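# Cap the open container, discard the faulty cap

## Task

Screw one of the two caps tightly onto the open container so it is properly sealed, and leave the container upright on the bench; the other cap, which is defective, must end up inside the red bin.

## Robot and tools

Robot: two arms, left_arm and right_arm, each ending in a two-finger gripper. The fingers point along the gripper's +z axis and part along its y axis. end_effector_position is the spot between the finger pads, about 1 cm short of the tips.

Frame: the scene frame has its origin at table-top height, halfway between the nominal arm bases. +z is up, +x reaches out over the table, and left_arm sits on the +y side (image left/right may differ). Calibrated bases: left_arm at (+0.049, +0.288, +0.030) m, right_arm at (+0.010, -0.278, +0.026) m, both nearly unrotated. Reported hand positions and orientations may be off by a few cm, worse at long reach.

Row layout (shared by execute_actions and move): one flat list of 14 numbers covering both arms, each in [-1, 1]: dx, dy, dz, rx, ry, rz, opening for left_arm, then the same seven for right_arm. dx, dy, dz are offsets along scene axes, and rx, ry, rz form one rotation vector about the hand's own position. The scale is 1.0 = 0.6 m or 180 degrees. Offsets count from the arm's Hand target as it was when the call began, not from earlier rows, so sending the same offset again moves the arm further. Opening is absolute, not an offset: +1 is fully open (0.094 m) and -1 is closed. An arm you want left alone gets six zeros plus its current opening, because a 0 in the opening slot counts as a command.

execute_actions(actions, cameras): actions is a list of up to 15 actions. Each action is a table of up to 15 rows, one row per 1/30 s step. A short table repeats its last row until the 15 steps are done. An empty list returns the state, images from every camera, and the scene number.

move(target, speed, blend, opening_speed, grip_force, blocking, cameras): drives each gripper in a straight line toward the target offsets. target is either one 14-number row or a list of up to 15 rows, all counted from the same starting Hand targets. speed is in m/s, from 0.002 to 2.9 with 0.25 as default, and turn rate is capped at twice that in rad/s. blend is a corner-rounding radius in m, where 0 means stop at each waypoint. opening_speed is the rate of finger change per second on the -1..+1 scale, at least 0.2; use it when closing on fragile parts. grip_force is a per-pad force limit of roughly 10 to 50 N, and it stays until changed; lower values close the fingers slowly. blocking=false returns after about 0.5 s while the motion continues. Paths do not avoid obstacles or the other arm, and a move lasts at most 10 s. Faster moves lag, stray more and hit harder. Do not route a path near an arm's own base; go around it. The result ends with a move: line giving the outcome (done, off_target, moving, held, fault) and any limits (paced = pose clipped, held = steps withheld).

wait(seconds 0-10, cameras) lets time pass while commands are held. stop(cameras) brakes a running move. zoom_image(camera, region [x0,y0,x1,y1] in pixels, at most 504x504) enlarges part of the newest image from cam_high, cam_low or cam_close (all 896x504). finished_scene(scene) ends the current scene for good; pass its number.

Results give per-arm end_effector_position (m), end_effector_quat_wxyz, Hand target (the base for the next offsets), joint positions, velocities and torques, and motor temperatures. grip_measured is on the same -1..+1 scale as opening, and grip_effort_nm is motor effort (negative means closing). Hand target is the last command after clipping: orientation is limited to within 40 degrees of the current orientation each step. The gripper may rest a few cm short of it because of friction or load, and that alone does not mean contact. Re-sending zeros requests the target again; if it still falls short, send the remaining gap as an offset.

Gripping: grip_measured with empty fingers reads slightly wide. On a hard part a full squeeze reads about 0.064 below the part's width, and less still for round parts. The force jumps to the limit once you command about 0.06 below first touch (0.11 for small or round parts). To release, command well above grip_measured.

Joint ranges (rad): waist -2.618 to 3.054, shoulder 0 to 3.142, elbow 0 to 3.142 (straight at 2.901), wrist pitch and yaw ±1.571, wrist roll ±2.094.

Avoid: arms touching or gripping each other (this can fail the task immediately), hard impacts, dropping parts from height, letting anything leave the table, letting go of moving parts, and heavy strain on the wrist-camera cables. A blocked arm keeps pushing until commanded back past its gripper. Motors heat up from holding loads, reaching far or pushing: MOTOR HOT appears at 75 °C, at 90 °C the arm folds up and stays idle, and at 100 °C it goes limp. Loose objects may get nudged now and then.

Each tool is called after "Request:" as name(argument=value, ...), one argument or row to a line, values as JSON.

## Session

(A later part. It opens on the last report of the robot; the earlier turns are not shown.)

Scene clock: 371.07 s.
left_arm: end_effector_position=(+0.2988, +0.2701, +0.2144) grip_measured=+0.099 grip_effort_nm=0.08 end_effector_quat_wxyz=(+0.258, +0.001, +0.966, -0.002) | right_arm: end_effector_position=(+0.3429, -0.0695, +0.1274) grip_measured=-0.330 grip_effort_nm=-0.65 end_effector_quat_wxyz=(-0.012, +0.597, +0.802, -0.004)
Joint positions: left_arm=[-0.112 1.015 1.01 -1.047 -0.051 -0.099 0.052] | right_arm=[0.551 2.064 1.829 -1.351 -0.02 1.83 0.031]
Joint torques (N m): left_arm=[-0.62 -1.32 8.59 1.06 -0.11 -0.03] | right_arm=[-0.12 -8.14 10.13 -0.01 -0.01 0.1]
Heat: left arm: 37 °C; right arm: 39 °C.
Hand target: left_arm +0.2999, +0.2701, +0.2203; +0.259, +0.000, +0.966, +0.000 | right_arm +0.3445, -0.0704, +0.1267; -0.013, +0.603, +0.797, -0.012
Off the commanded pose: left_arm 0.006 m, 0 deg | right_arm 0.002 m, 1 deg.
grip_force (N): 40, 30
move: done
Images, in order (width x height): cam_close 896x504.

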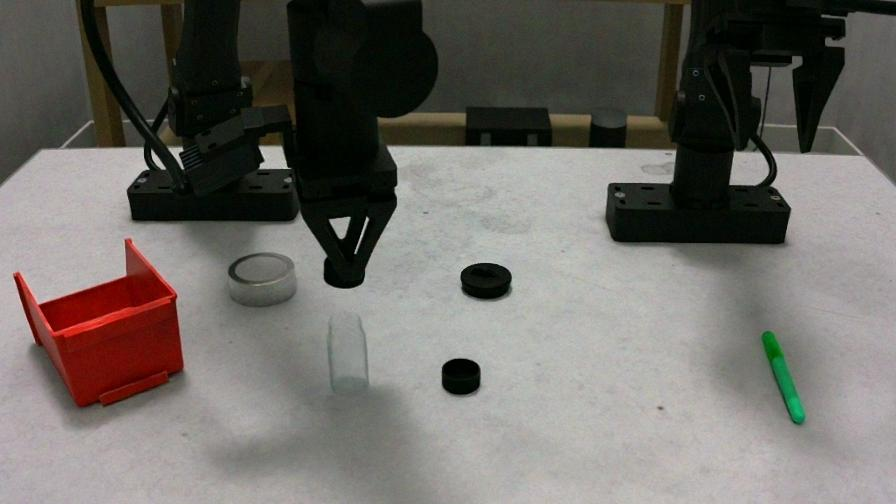

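Request:
zoom_image(
  camera="cam_close",
  region=[430, 345, 490, 405],
)

Request:
execute_actions(
  actions=[],
  cameras=["cam_high","cam_low","cam_close"],
)

Request:
zoom_image(
  camera="cam_high",
  region=[385, 265, 435, 315],
)

Request:
zoom_image(
  camera="cam_close",
  region=[310, 240, 380, 300],
)

Scaled by 8.400 from the camera's 896x504 image, which has a finer 1280x720 frame.

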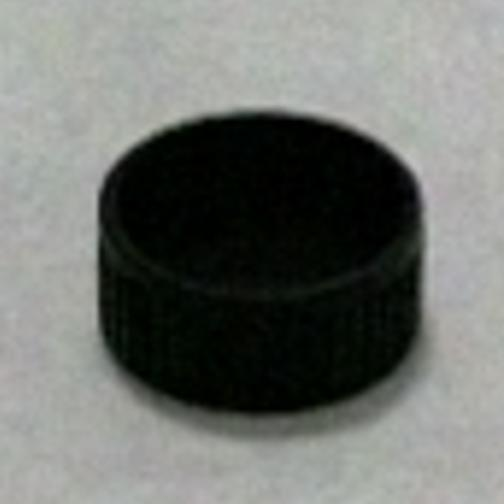

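Scene clock: 375.80 s.
left_arm: end_effector_position=(+0.2988, +0.2701, +0.2144) grip_measured=+0.099 grip_effort_nm=0.08 end_effector_quat_wxyz=(+0.258, +0.001, +0.966, -0.002) | right_arm: end_effector_position=(+0.3428, -0.0695, +0.1274) grip_measured=-0.330 grip_effort_nm=-0.65 end_effector_quat_wxyz=(-0.012, +0.597, +0.802, -0.004)
Joint positions: left_arm=[-0.112 1.015 1.01 -1.047 -0.051 -0.099 0.052] | right_arm=[0.551 2.064 1.829 -1.351 -0.02 1.83 0.031]
Joint velocities: within noise
Joint torques (N m): left_arm=[-0.58 -1.31 8.58 1.07 -0.09 0] | right_arm=[-0.12 -8.16 10.18 -0.02 -0.01 0.1]
Motor temperatures (°C): left_arm=[27 31 37 36 29 31 29] | right_arm=[28 39 35 30 27 30 30]
Heat: left arm: 37 °C; right arm: 39 °C.
Hand target: left_arm +0.2999, +0.2701, +0.2203; +0.259, +0.000, +0.966, +0.000 | right_arm +0.3445, -0.0704, +0.1267; -0.013, +0.603, +0.797, -0.012
Tool commands: left_gripper/opening=+0.1 right_gripper/opening=-0.45
Off the commanded pose: left_arm 0.006 m, 0 deg | right_arm 0.002 m, 1 deg.
grip_force (N): 40, 30

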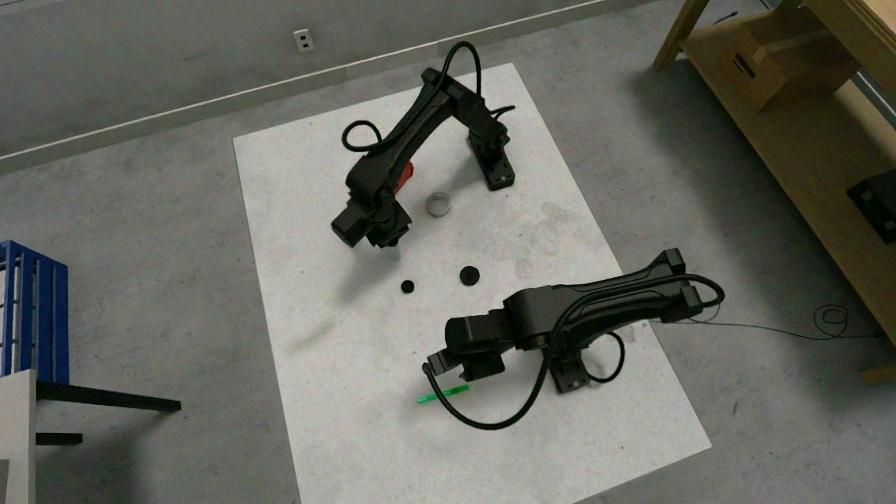

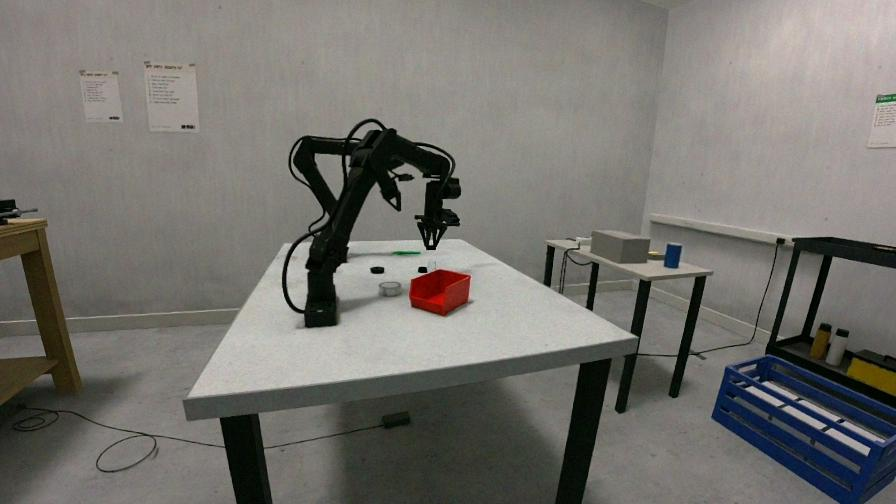

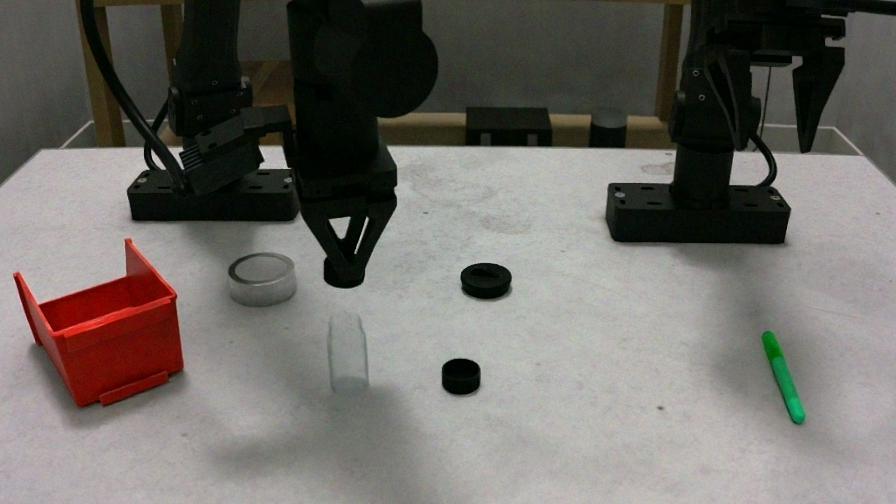

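Scaled by 10.080 from the camera's 896x504 image, which has a finer 1280x720 frame.

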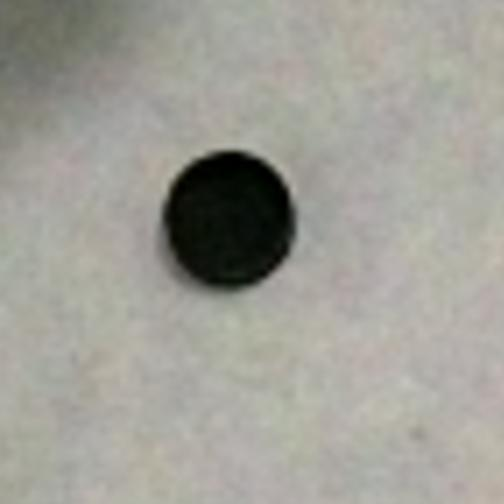

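Scaled by 7.200 from the camera's 896x504 image, which has a finer 1280x720 frame.

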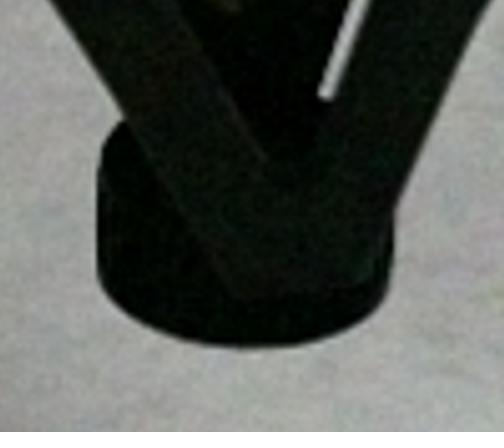

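Request:
move(
  target=[
    [0,0,0,0,0,0,0.1,0,-0.02,0.08,0,0,0,-0.45],
    [0,0,0,0,0,0,0.1,-0.091,-0.366,0.125,0,-0.011,0.117,-0.45],
  ],
  speed=0.25,
  blend=[0.03,0],
  cameras=["cam_high","cam_low","cam_close"],
)

Request:
zoom_image(
  camera="cam_close",
  region=[0, 130, 250, 420],
)

Request:
zoom_image(
  camera="cam_low",
  region=[370, 180, 510, 330],
)

Request:
zoom_image(
  camera="cam_high",
  region=[320, 120, 460, 220],
)

Scene clock: 381.40 s.
left_arm: end_effector_position=(+0.2988, +0.2701, +0.2144) grip_measured=+0.099 grip_effort_nm=0.08 end_effector_quat_wxyz=(+0.258, +0.001, +0.966, -0.002) | right_arm: end_effector_position=(+0.2966, -0.2893, +0.1989) grip_measured=-0.330 grip_effort_nm=-0.65 end_effector_quat_wxyz=(+0.001, +0.451, +0.893, -0.002)
Joint positions: left_arm=[-0.112 1.015 1.01 -1.047 -0.051 -0.099 0.052] | right_arm=[-0.036 1.64 1.567 -1.498 0.005 0.898 0.031]
Joint torques (N m): left_arm=[-0.46 -1.39 8.55 1.07 -0.08 -0.02] | right_arm=[0.03 -8.21 5.9 0.16 0 -0.13]
Heat: left arm: 37 °C; right arm: 39 °C.
Hand target: left_arm +0.2999, +0.2701, +0.2203; +0.259, +0.000, +0.966, +0.000 | right_arm +0.2900, -0.2900, +0.2017; +0.003, +0.448, +0.894, -0.004
Off the commanded pose: left_arm 0.006 m, 0 deg | right_arm 0.007 m, 1 deg.
grip_force (N): 40, 30
move: done; blend cut to 0.0247 m at target 1

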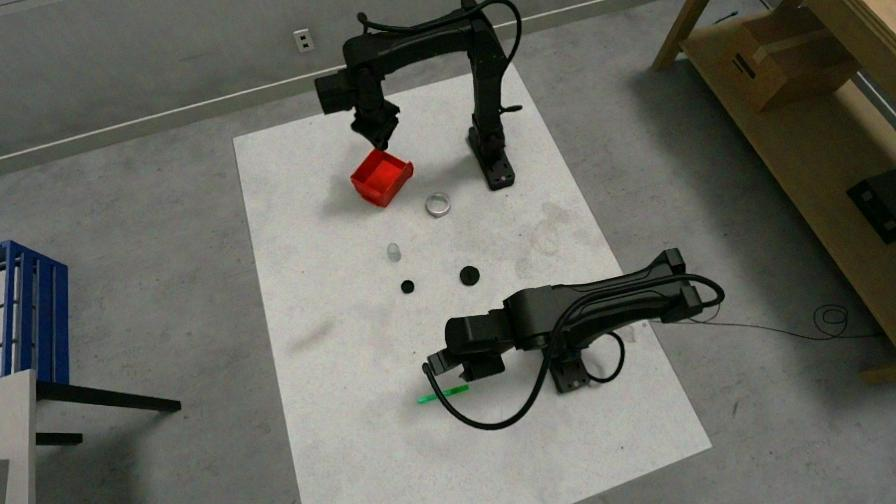

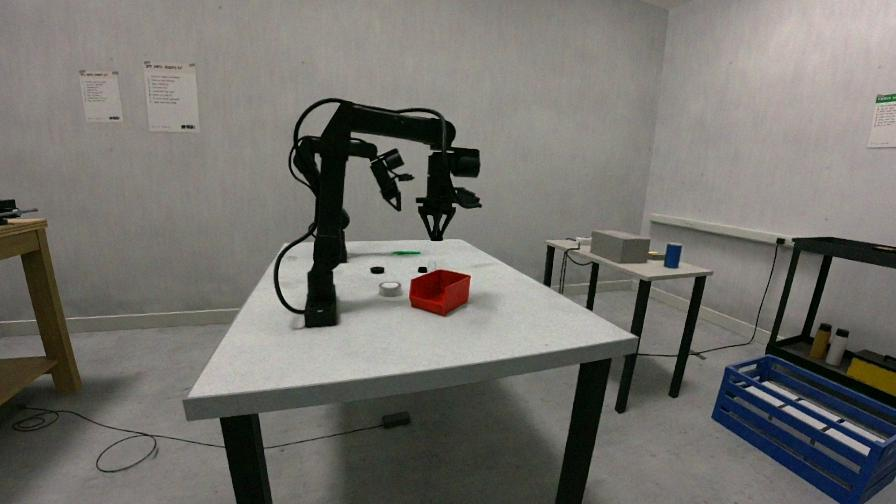

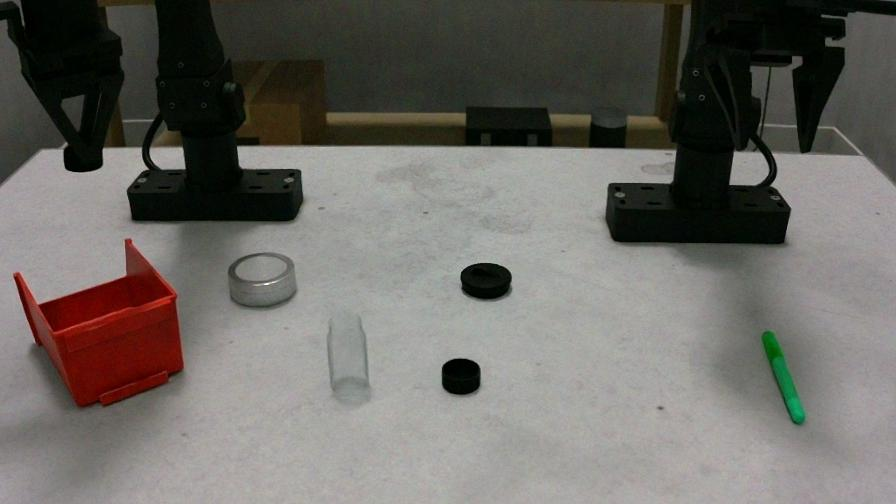

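Scaled by 1.738 from the camera's 896x504 image, which has a finer 1280x720 frame.

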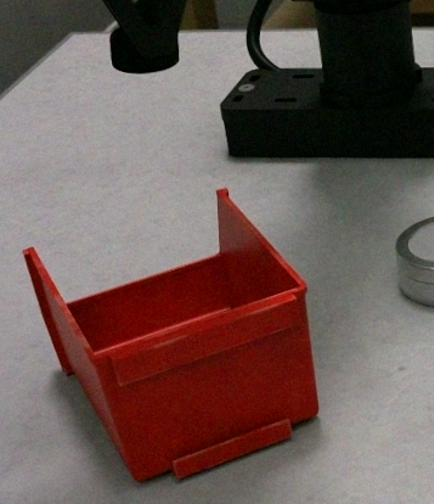

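Scaled by 3.360 from the camera's 896x504 image, which has a finer 1280x720 frame.

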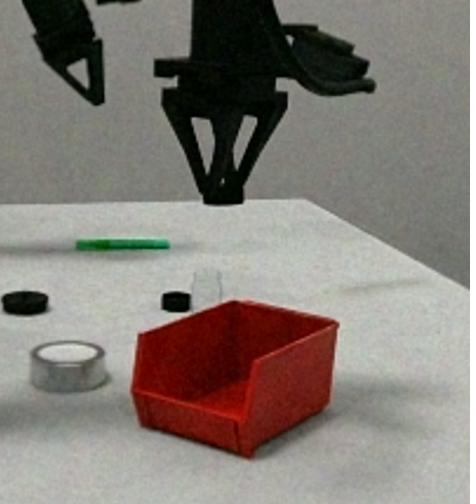

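Scaled by 3.600 from the camera's 896x504 image, which has a finer 1280x720 frame.

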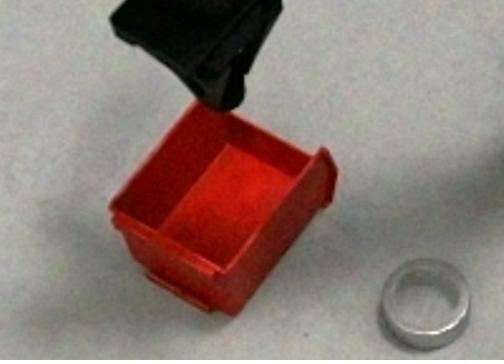

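Request:
move(
  target=[0,0,0,0,0,0,0.1,-0.018,0.007,-0.19,0,0,0,-0.45],
  speed=0.2,
  cameras=["cam_close","cam_low"],
)

Request:
zoom_image(
  camera="cam_close",
  region=[0, 130, 250, 420],
)

Request:
zoom_image(
  camera="cam_low",
  region=[370, 180, 510, 330],
)

Scene clock: 385.17 s.
left_arm: end_effector_position=(+0.2988, +0.2701, +0.2144) grip_measured=+0.099 grip_effort_nm=0.08 end_effector_quat_wxyz=(+0.258, +0.001, +0.966, -0.002) | right_arm: end_effector_position=(+0.2799, -0.2869, +0.0871) grip_measured=-0.330 grip_effort_nm=-0.65 end_effector_quat_wxyz=(-0.005, +0.448, +0.894, -0.004)
Joint positions: left_arm=[-0.112 1.015 1.01 -1.047 -0.051 -0.099 0.052] | right_arm=[-0.031 1.614 1.091 -1.061 0.003 0.897 0.031]
Joint torques (N m): left_arm=[-0.58 -1.4 8.51 1.06 -0.09 -0.02] | right_arm=[0.72 -7.28 5.75 0.32 0.01 0.04]
Heat: left arm: 37 °C; right arm: 38 °C.
Hand target: left_arm +0.2999, +0.2701, +0.2203; +0.259, +0.000, +0.966, +0.000 | right_arm +0.2792, -0.2858, +0.0878; +0.003, +0.448, +0.894, -0.004
Off the commanded pose: left_arm 0.006 m, 0 deg | right_arm 0.001 m, 1 deg.
grip_force (N): 40, 30
move: done
Images, in order (width x height): cam_low 896x504, cam_close 896x504.

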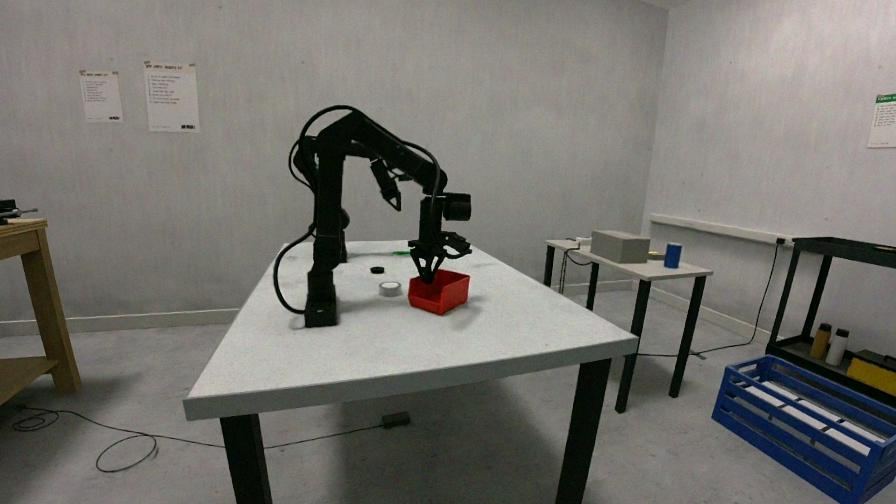

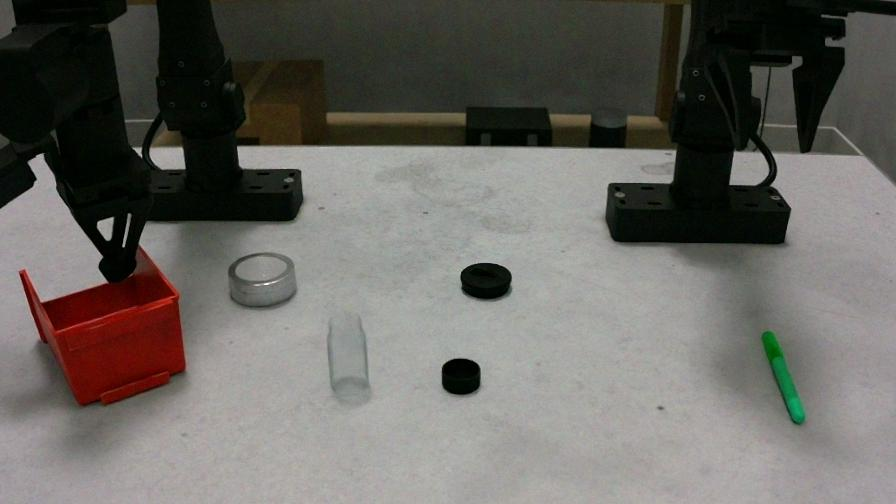

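Scaled by 1.738 from the camera's 896x504 image, which has a finer 1280x720 frame.

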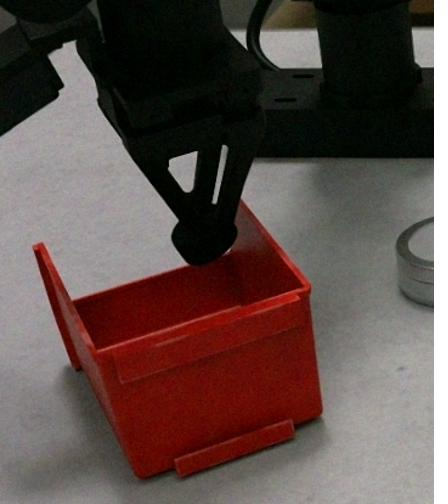

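Scaled by 3.360 from the camera's 896x504 image, which has a finer 1280x720 frame.

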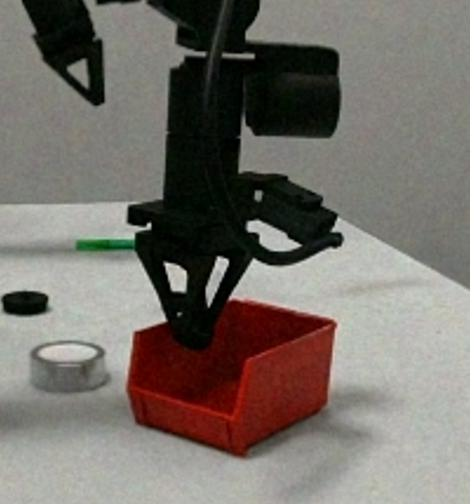

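Request:
move(
  target=[
    [0,0,0,0,0,0,0.1,0.022,-0.012,0.005,0,0,0,-0.45],
    [0,0,0,0,0,0,0.1,0.022,-0.012,-0.055,0,0,0,-0.45],
  ],
  speed=0.1,
  cameras=["cam_close","cam_low"],
)

Request:
zoom_image(
  camera="cam_close",
  region=[0, 130, 250, 420],
)

Request:
zoom_image(
  camera="cam_low",
  region=[370, 180, 510, 330],
)

Scene clock: 388.97 s.
left_arm: end_effector_position=(+0.2988, +0.2701, +0.2144) grip_measured=+0.099 grip_effort_nm=0.08 end_effector_quat_wxyz=(+0.258, +0.001, +0.966, -0.002) | right_arm: end_effector_position=(+0.2938, -0.2892, +0.0599) grip_measured=-0.330 grip_effort_nm=-0.65 end_effector_quat_wxyz=(+0.005, +0.447, +0.895, +0.001)
Joint positions: left_arm=[-0.112 1.015 1.01 -1.047 -0.051 -0.099 0.052] | right_arm=[-0.038 1.679 1.048 -0.93 0.003 0.887 0.031]
Joint torques (N m): left_arm=[-0.57 -1.33 8.61 1.04 -0.11 -0.01] | right_arm=[-0.69 -5.57 6.01 0.35 0.05 -0.15]
Heat: left arm: 37 °C; right arm: 38 °C.
Hand target: left_arm +0.2999, +0.2701, +0.2203; +0.259, +0.000, +0.966, +0.000 | right_arm +0.2923, -0.2930, +0.0547; +0.003, +0.448, +0.894, -0.004
Off the commanded pose: left_arm 0.006 m, 0 deg | right_arm 0.007 m, 1 deg.
grip_force (N): 40, 30
move: done
Images, in order (width x height): cam_low 896x504, cam_close 896x504.

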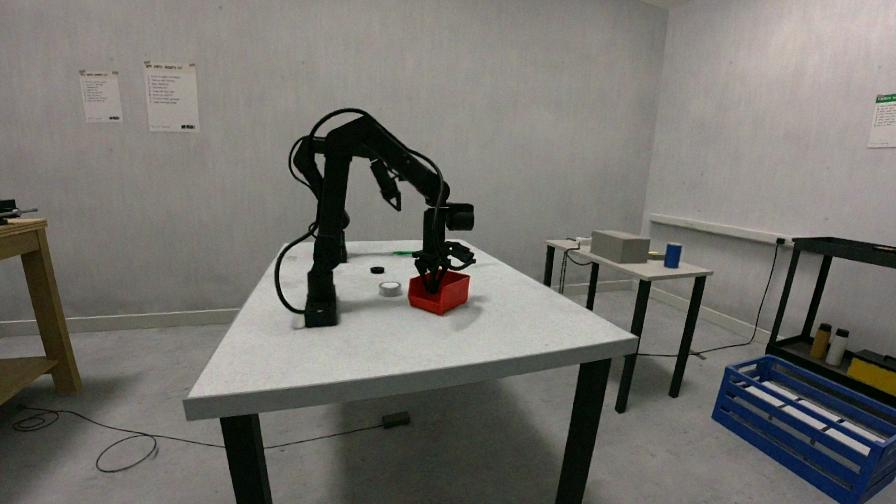

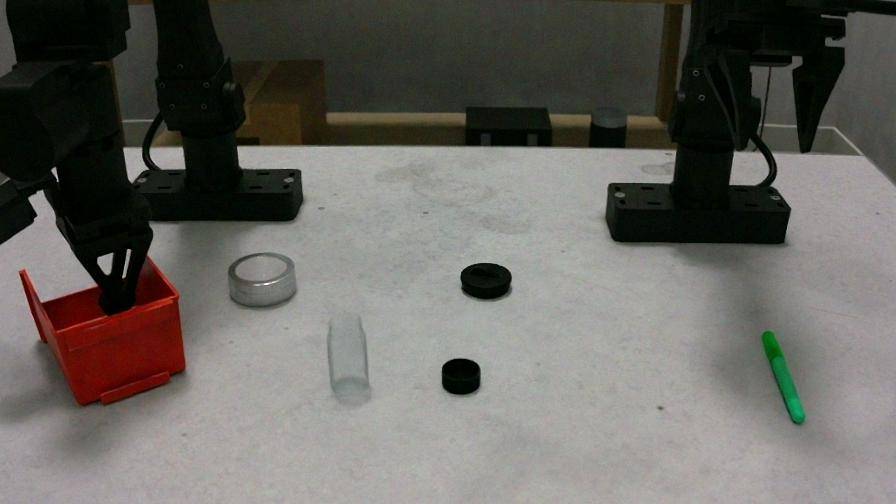

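Scaled by 1.738 from the camera's 896x504 image, which has a finer 1280x720 frame.

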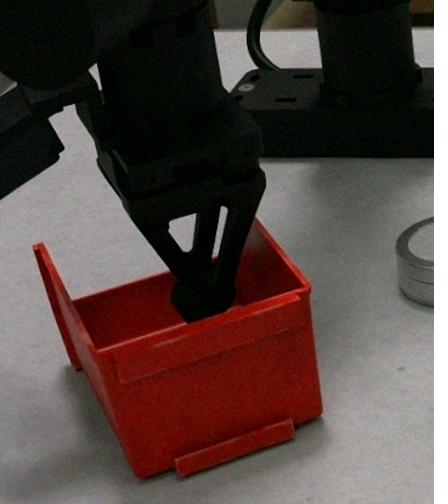

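Scaled by 3.360 from the camera's 896x504 image, which has a finer 1280x720 frame.

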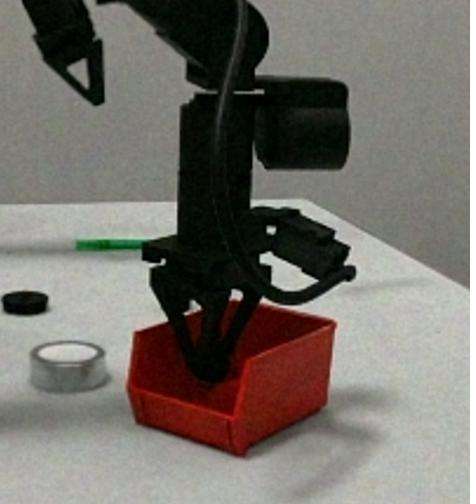

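Request:
move(
  target=[0,0,0,0,0,0,0.1,0.005,-0.012,-0.046,0,0,0,-0.45],
  speed=0.08,
  cameras=["cam_close"],
)

Request:
zoom_image(
  camera="cam_close",
  region=[0, 130, 250, 420],
)

Scene clock: 390.80 s.
left_arm: end_effector_position=(+0.2988, +0.2701, +0.2144) grip_measured=+0.099 grip_effort_nm=0.08 end_effector_quat_wxyz=(+0.258, +0.001, +0.966, -0.002) | right_arm: end_effector_position=(+0.2981, -0.2969, +0.0332) grip_measured=-0.330 grip_effort_nm=-0.65 end_effector_quat_wxyz=(+0.007, +0.448, +0.894, +0.001)
Joint positions: left_arm=[-0.112 1.015 1.01 -1.047 -0.051 -0.099 0.052] | right_arm=[-0.064 1.739 1 -0.818 0.003 0.863 0.031]
Joint torques (N m): left_arm=[-0.54 -1.37 8.62 1.06 -0.12 -0.04] | right_arm=[-0.57 -5.71 5.49 0.4 0.03 -0.15]
Heat: left arm: 37 °C; right arm: 38 °C.
Hand target: left_arm +0.2999, +0.2701, +0.2203; +0.259, +0.000, +0.966, +0.000 | right_arm +0.2952, -0.3001, +0.0271; +0.003, +0.447, +0.894, -0.004
Off the commanded pose: left_arm 0.006 m, 0 deg | right_arm 0.007 m, 1 deg.
grip_force (N): 40, 30
move: done
Images, in order (width x height): cam_close 896x504.

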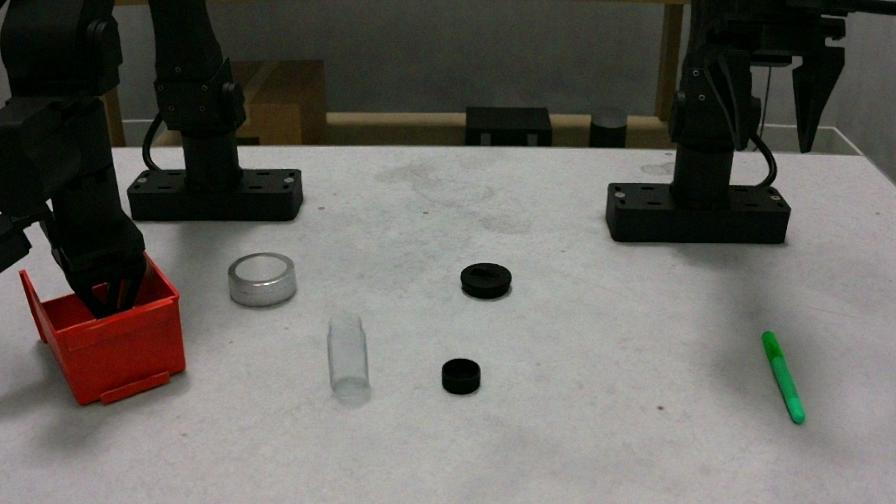

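Scaled by 1.738 from the camera's 896x504 image, which has a finer 1280x720 frame.

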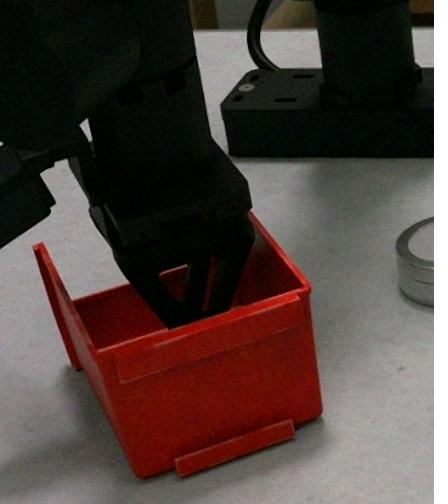

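Request:
move(
  target=[
    [0,0,0,0,0,0,0.1,0,0,-0.010,0,0,0,-0.45],
    [0,0,0,0,0,0,0.1,0,0,-0.010,0,0,0,-0.12],
    [0,0,0,0,0,0,0.1,0,0,0.06,0,0,0,-0.12],
    [0,0,0,0,0,0,0.1,0,0,0.28,0,0,0,-0.12],
  ],
  speed=[0.05,0.05,0.12,0.25],
  blend=[0,0,0.02,0],
  opening_speed=0.6,
  cameras=["cam_close","cam_high"],
)

Request:
zoom_image(
  camera="cam_close",
  region=[0, 130, 250, 420],
)

Request:
zoom_image(
  camera="cam_high",
  region=[320, 120, 460, 220],
)

Scene clock: 394.67 s.
left_arm: end_effector_position=(+0.2988, +0.2701, +0.2144) grip_measured=+0.099 grip_effort_nm=0.08 end_effector_quat_wxyz=(+0.258, +0.001, +0.966, -0.002) | right_arm: end_effector_position=(+0.2934, -0.2965, +0.1885) grip_measured=-0.123 grip_effort_nm=0.15 end_effector_quat_wxyz=(-0.005, +0.447, +0.894, -0.003)
Joint positions: left_arm=[-0.112 1.015 1.01 -1.047 -0.051 -0.099 0.052] | right_arm=[-0.064 1.635 1.52 -1.467 0.002 0.862 0.041]
Joint torques (N m): left_arm=[-0.49 -1.42 8.59 1.06 -0.1 -0.04] | right_arm=[-0.51 -6.45 9.61 0.09 0.03 -0.16]
Heat: left arm: 37 °C; right arm: 38 °C.
Hand target: left_arm +0.2999, +0.2701, +0.2203; +0.259, +0.000, +0.966, +0.000 | right_arm +0.2952, -0.3001, +0.1952; +0.003, +0.447, +0.894, -0.004
Off the commanded pose: left_arm 0.006 m, 0 deg | right_arm 0.008 m, 1 deg.
grip_force (N): 40, 30
move: done; target 2's new opening was sent with right_arm's hand 0.012 m and 1 deg from that target
Images, in order (width x height): cam_high 896x504, cam_close 896x504.

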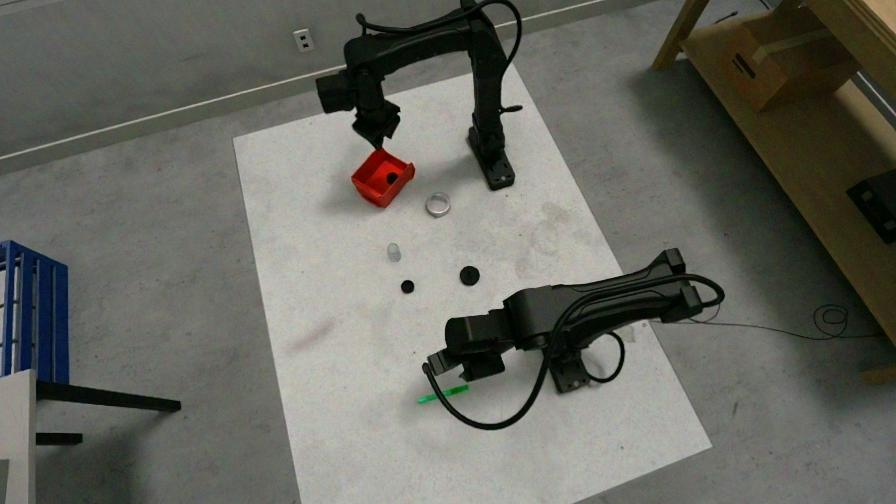

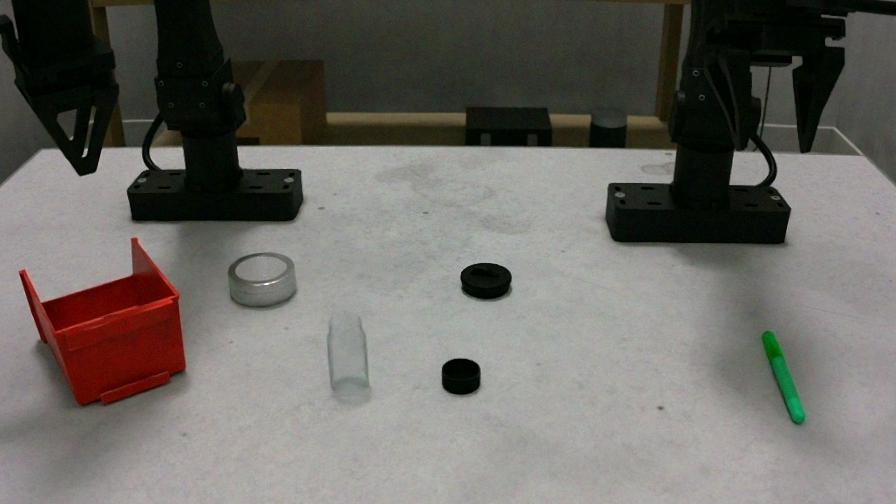

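Scaled by 1.738 from the camera's 896x504 image, which has a finer 1280x720 frame.

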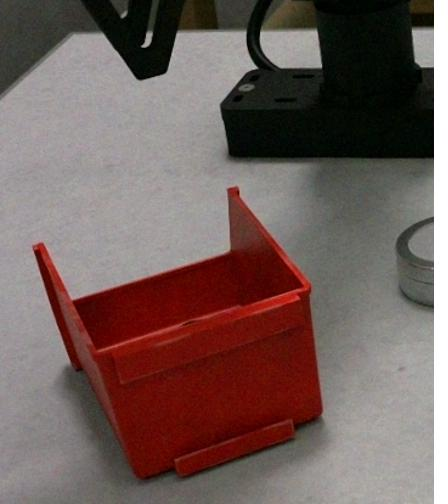

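Scaled by 3.600 from the camera's 896x504 image, which has a finer 1280x720 frame.

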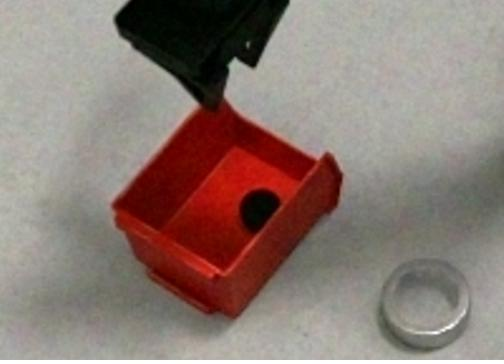

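Request:
move(
  target=[0.0885,-0.4135,-0.1505,0.0596,0.1596,-0.2223,0.1,0.0663,0.2168,0.0413,0.4606,-0.2303,0.2303,0.2],
  speed=0.25,
  grip_force=[30,30],
  cameras=["cam_high","cam_low","cam_close"],
)

Request:
zoom_image(
  camera="cam_close",
  region=[380, 200, 560, 420],
)

Request:
zoom_image(
  camera="cam_low",
  region=[370, 190, 490, 290],
)

Scene clock: 403.93 s.
left_arm: end_effector_position=(+0.3524, +0.0251, +0.1363) grip_measured=+0.099 grip_effort_nm=0.08 end_effector_quat_wxyz=(+0.011, +0.346, +0.938, -0.001) | right_arm: end_effector_position=(+0.3342, -0.1719, +0.2218) grip_measured=+0.197 grip_effort_nm=0.15 end_effector_quat_wxyz=(+0.053, +0.050, +0.748, +0.659)
Joint positions: left_arm=[-0.718 2.06 1.84 -1.33 -0.005 -0.012 0.052] | right_arm=[-0.234 1.924 1.318 -1.578 -1.418 -0.632 0.056]
Joint torques (N m): left_arm=[-0.29 -10.13 7.87 0.24 0.07 0.07] | right_arm=[0.51 -6.67 5.01 -0.61 -0.75 -0.28]
Heat: left arm: 38 °C; right arm: 38 °C.
Hand target: left_arm +0.3530, +0.0219, +0.1301; +0.000, +0.350, +0.937, +0.000 | right_arm +0.3351, -0.1701, +0.2198; +0.003, +0.003, +0.709, +0.706
Off the commanded pose: left_arm 0.007 m, 1 deg | right_arm 0.003 m, 11 deg.
joint sent to its limit (right arm) — joint 4 (wrist pitch), lower limit. The joint targets are off in orientation, not in position.
grip_force (N): 30, 30
move: off_target (right_arm)

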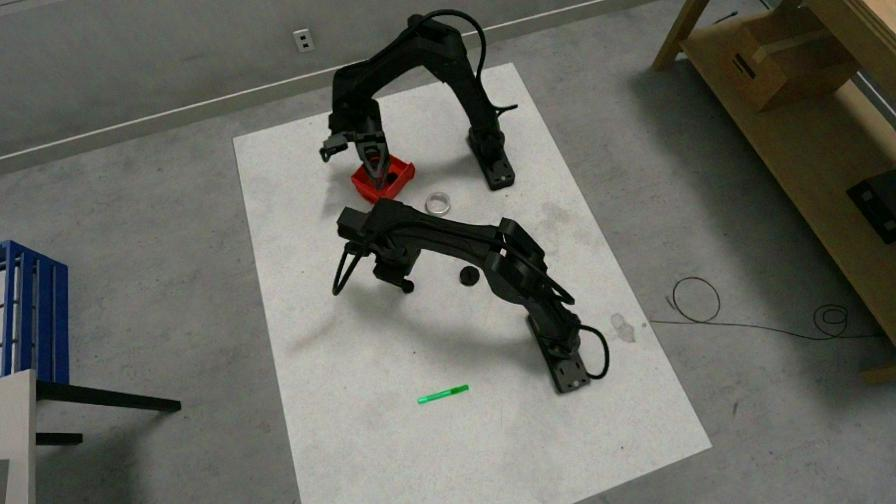

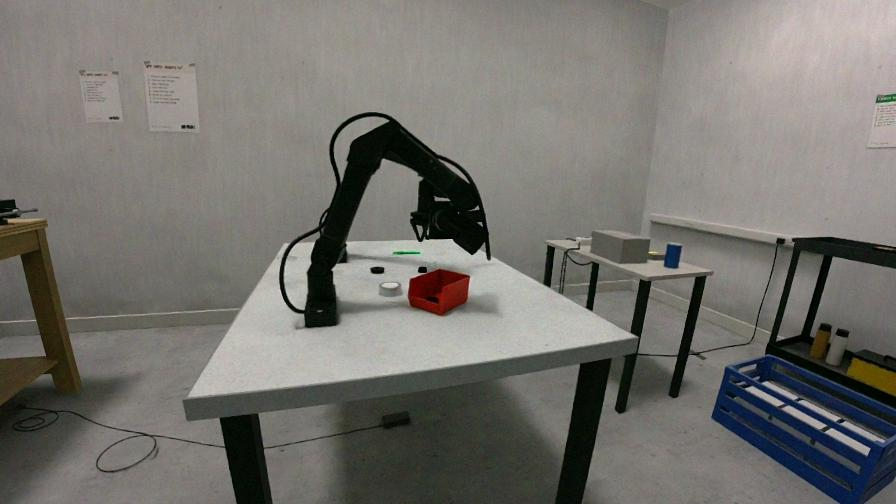

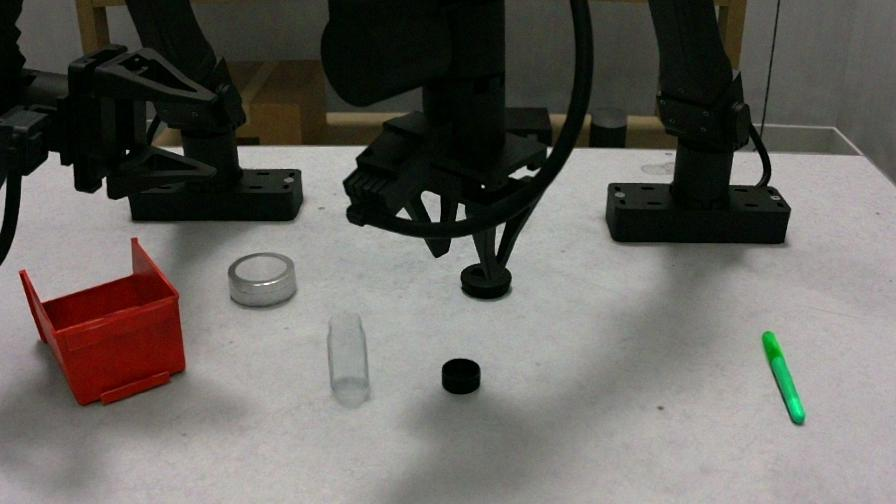

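Scaled by 2.291 from the camera's 896x504 image, which has a finer 1280x720 frame.

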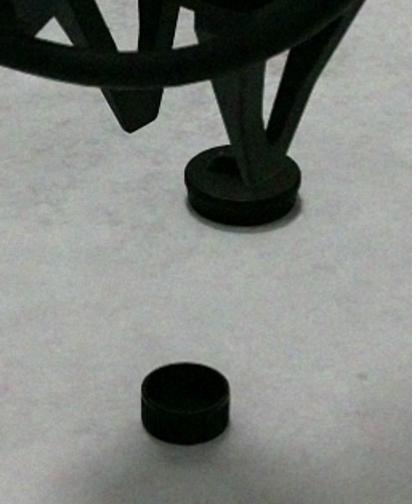

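Scaled by 4.200 from the camera's 896x504 image, which has a finer 1280x720 frame.

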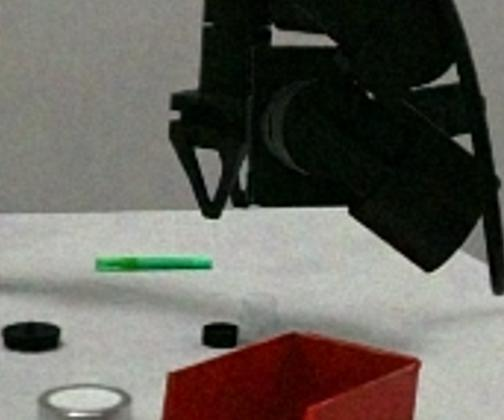

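Request:
move(
  target=[0,0,0,0,0,0,0.1,0,0,0,0,0,0,0.2],
  speed=0.25,
  cameras=["cam_high","cam_low","cam_close"],
)

Request:
zoom_image(
  camera="cam_low",
  region=[395, 190, 465, 290],
)

Request:
zoom_image(
  camera="cam_close",
  region=[320, 130, 570, 410],
)

Request:
zoom_image(
  camera="cam_high",
  region=[320, 190, 460, 310],
)

Scene clock: 406.53 s.
left_arm: end_effector_position=(+0.3522, +0.0253, +0.1363) grip_measured=+0.099 grip_effort_nm=0.08 end_effector_quat_wxyz=(+0.011, +0.346, +0.938, -0.001) | right_arm: end_effector_position=(+0.3342, -0.1719, +0.2218) grip_measured=+0.197 grip_effort_nm=0.15 end_effector_quat_wxyz=(+0.053, +0.050, +0.748, +0.659)
Joint positions: left_arm=[-0.718 2.06 1.84 -1.33 -0.005 -0.012 0.052] | right_arm=[-0.234 1.924 1.318 -1.578 -1.418 -0.632 0.056]
Joint torques (N m): left_arm=[-0.28 -10.14 7.87 0.21 0.06 0.07] | right_arm=[0.57 -6.63 5.08 -0.61 -0.76 -0.3]
Heat: left arm: 38 °C; right arm: 38 °C.
Hand target: left_arm +0.3530, +0.0219, +0.1301; +0.000, +0.350, +0.937, +0.000 | right_arm +0.3350, -0.1701, +0.2198; +0.003, +0.003, +0.709, +0.705
Off the commanded pose: left_arm 0.007 m, 1 deg | right_arm 0.003 m, 10 deg.
joint sent to its limit (right arm) — joint 4 (wrist pitch), lower limit. The joint targets are off in orientation, not in position.
grip_force (N): 30, 30
move: off_target (right_arm)

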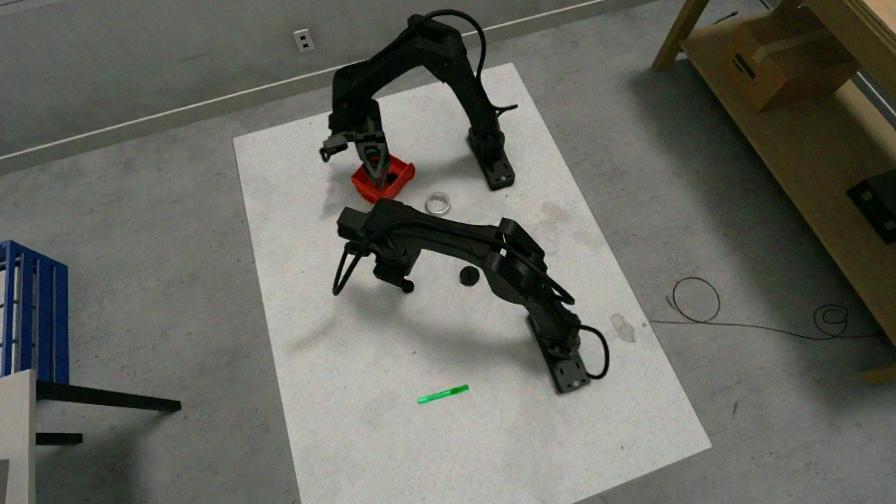

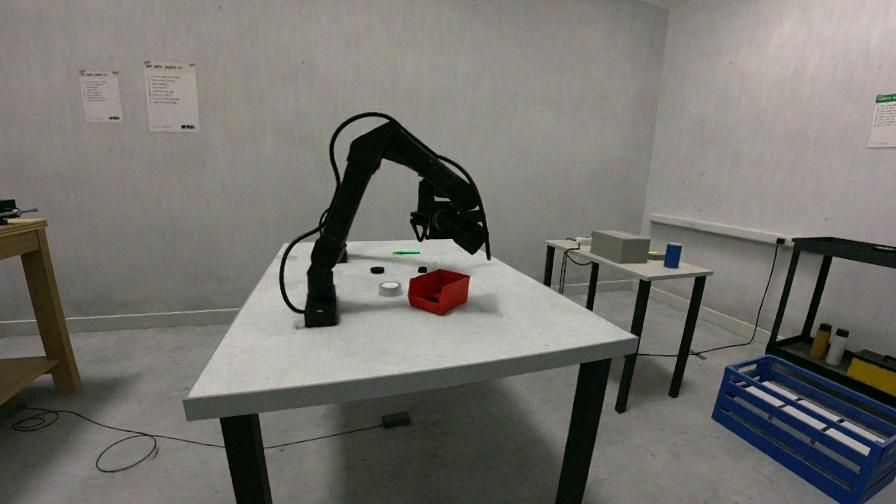

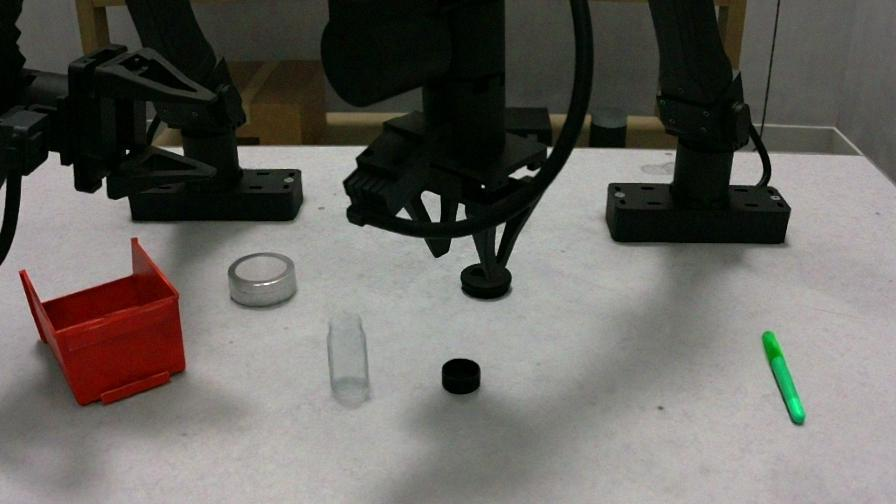

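Scaled by 5.040 from the camera's 896x504 image, which has a finer 1280x720 frame.

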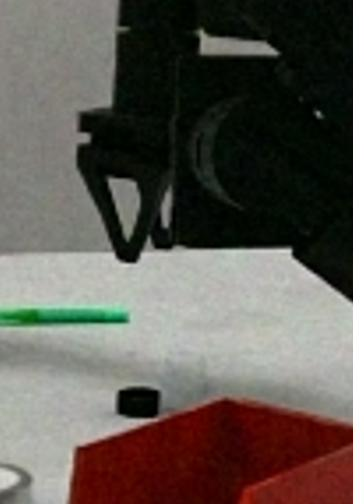

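Scaled by 1.800 from the camera's 896x504 image, which has a finer 1280x720 frame.

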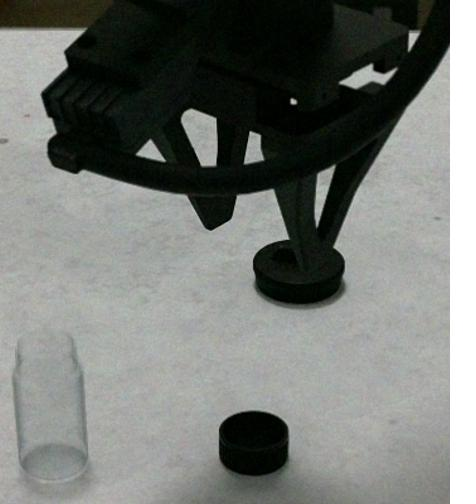

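Scaled by 3.600 from the camera's 896x504 image, which has a finer 1280x720 frame.

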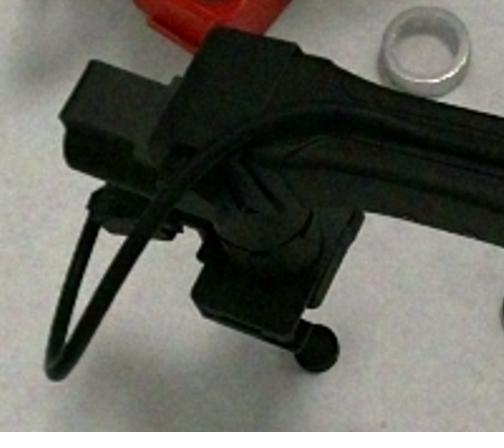

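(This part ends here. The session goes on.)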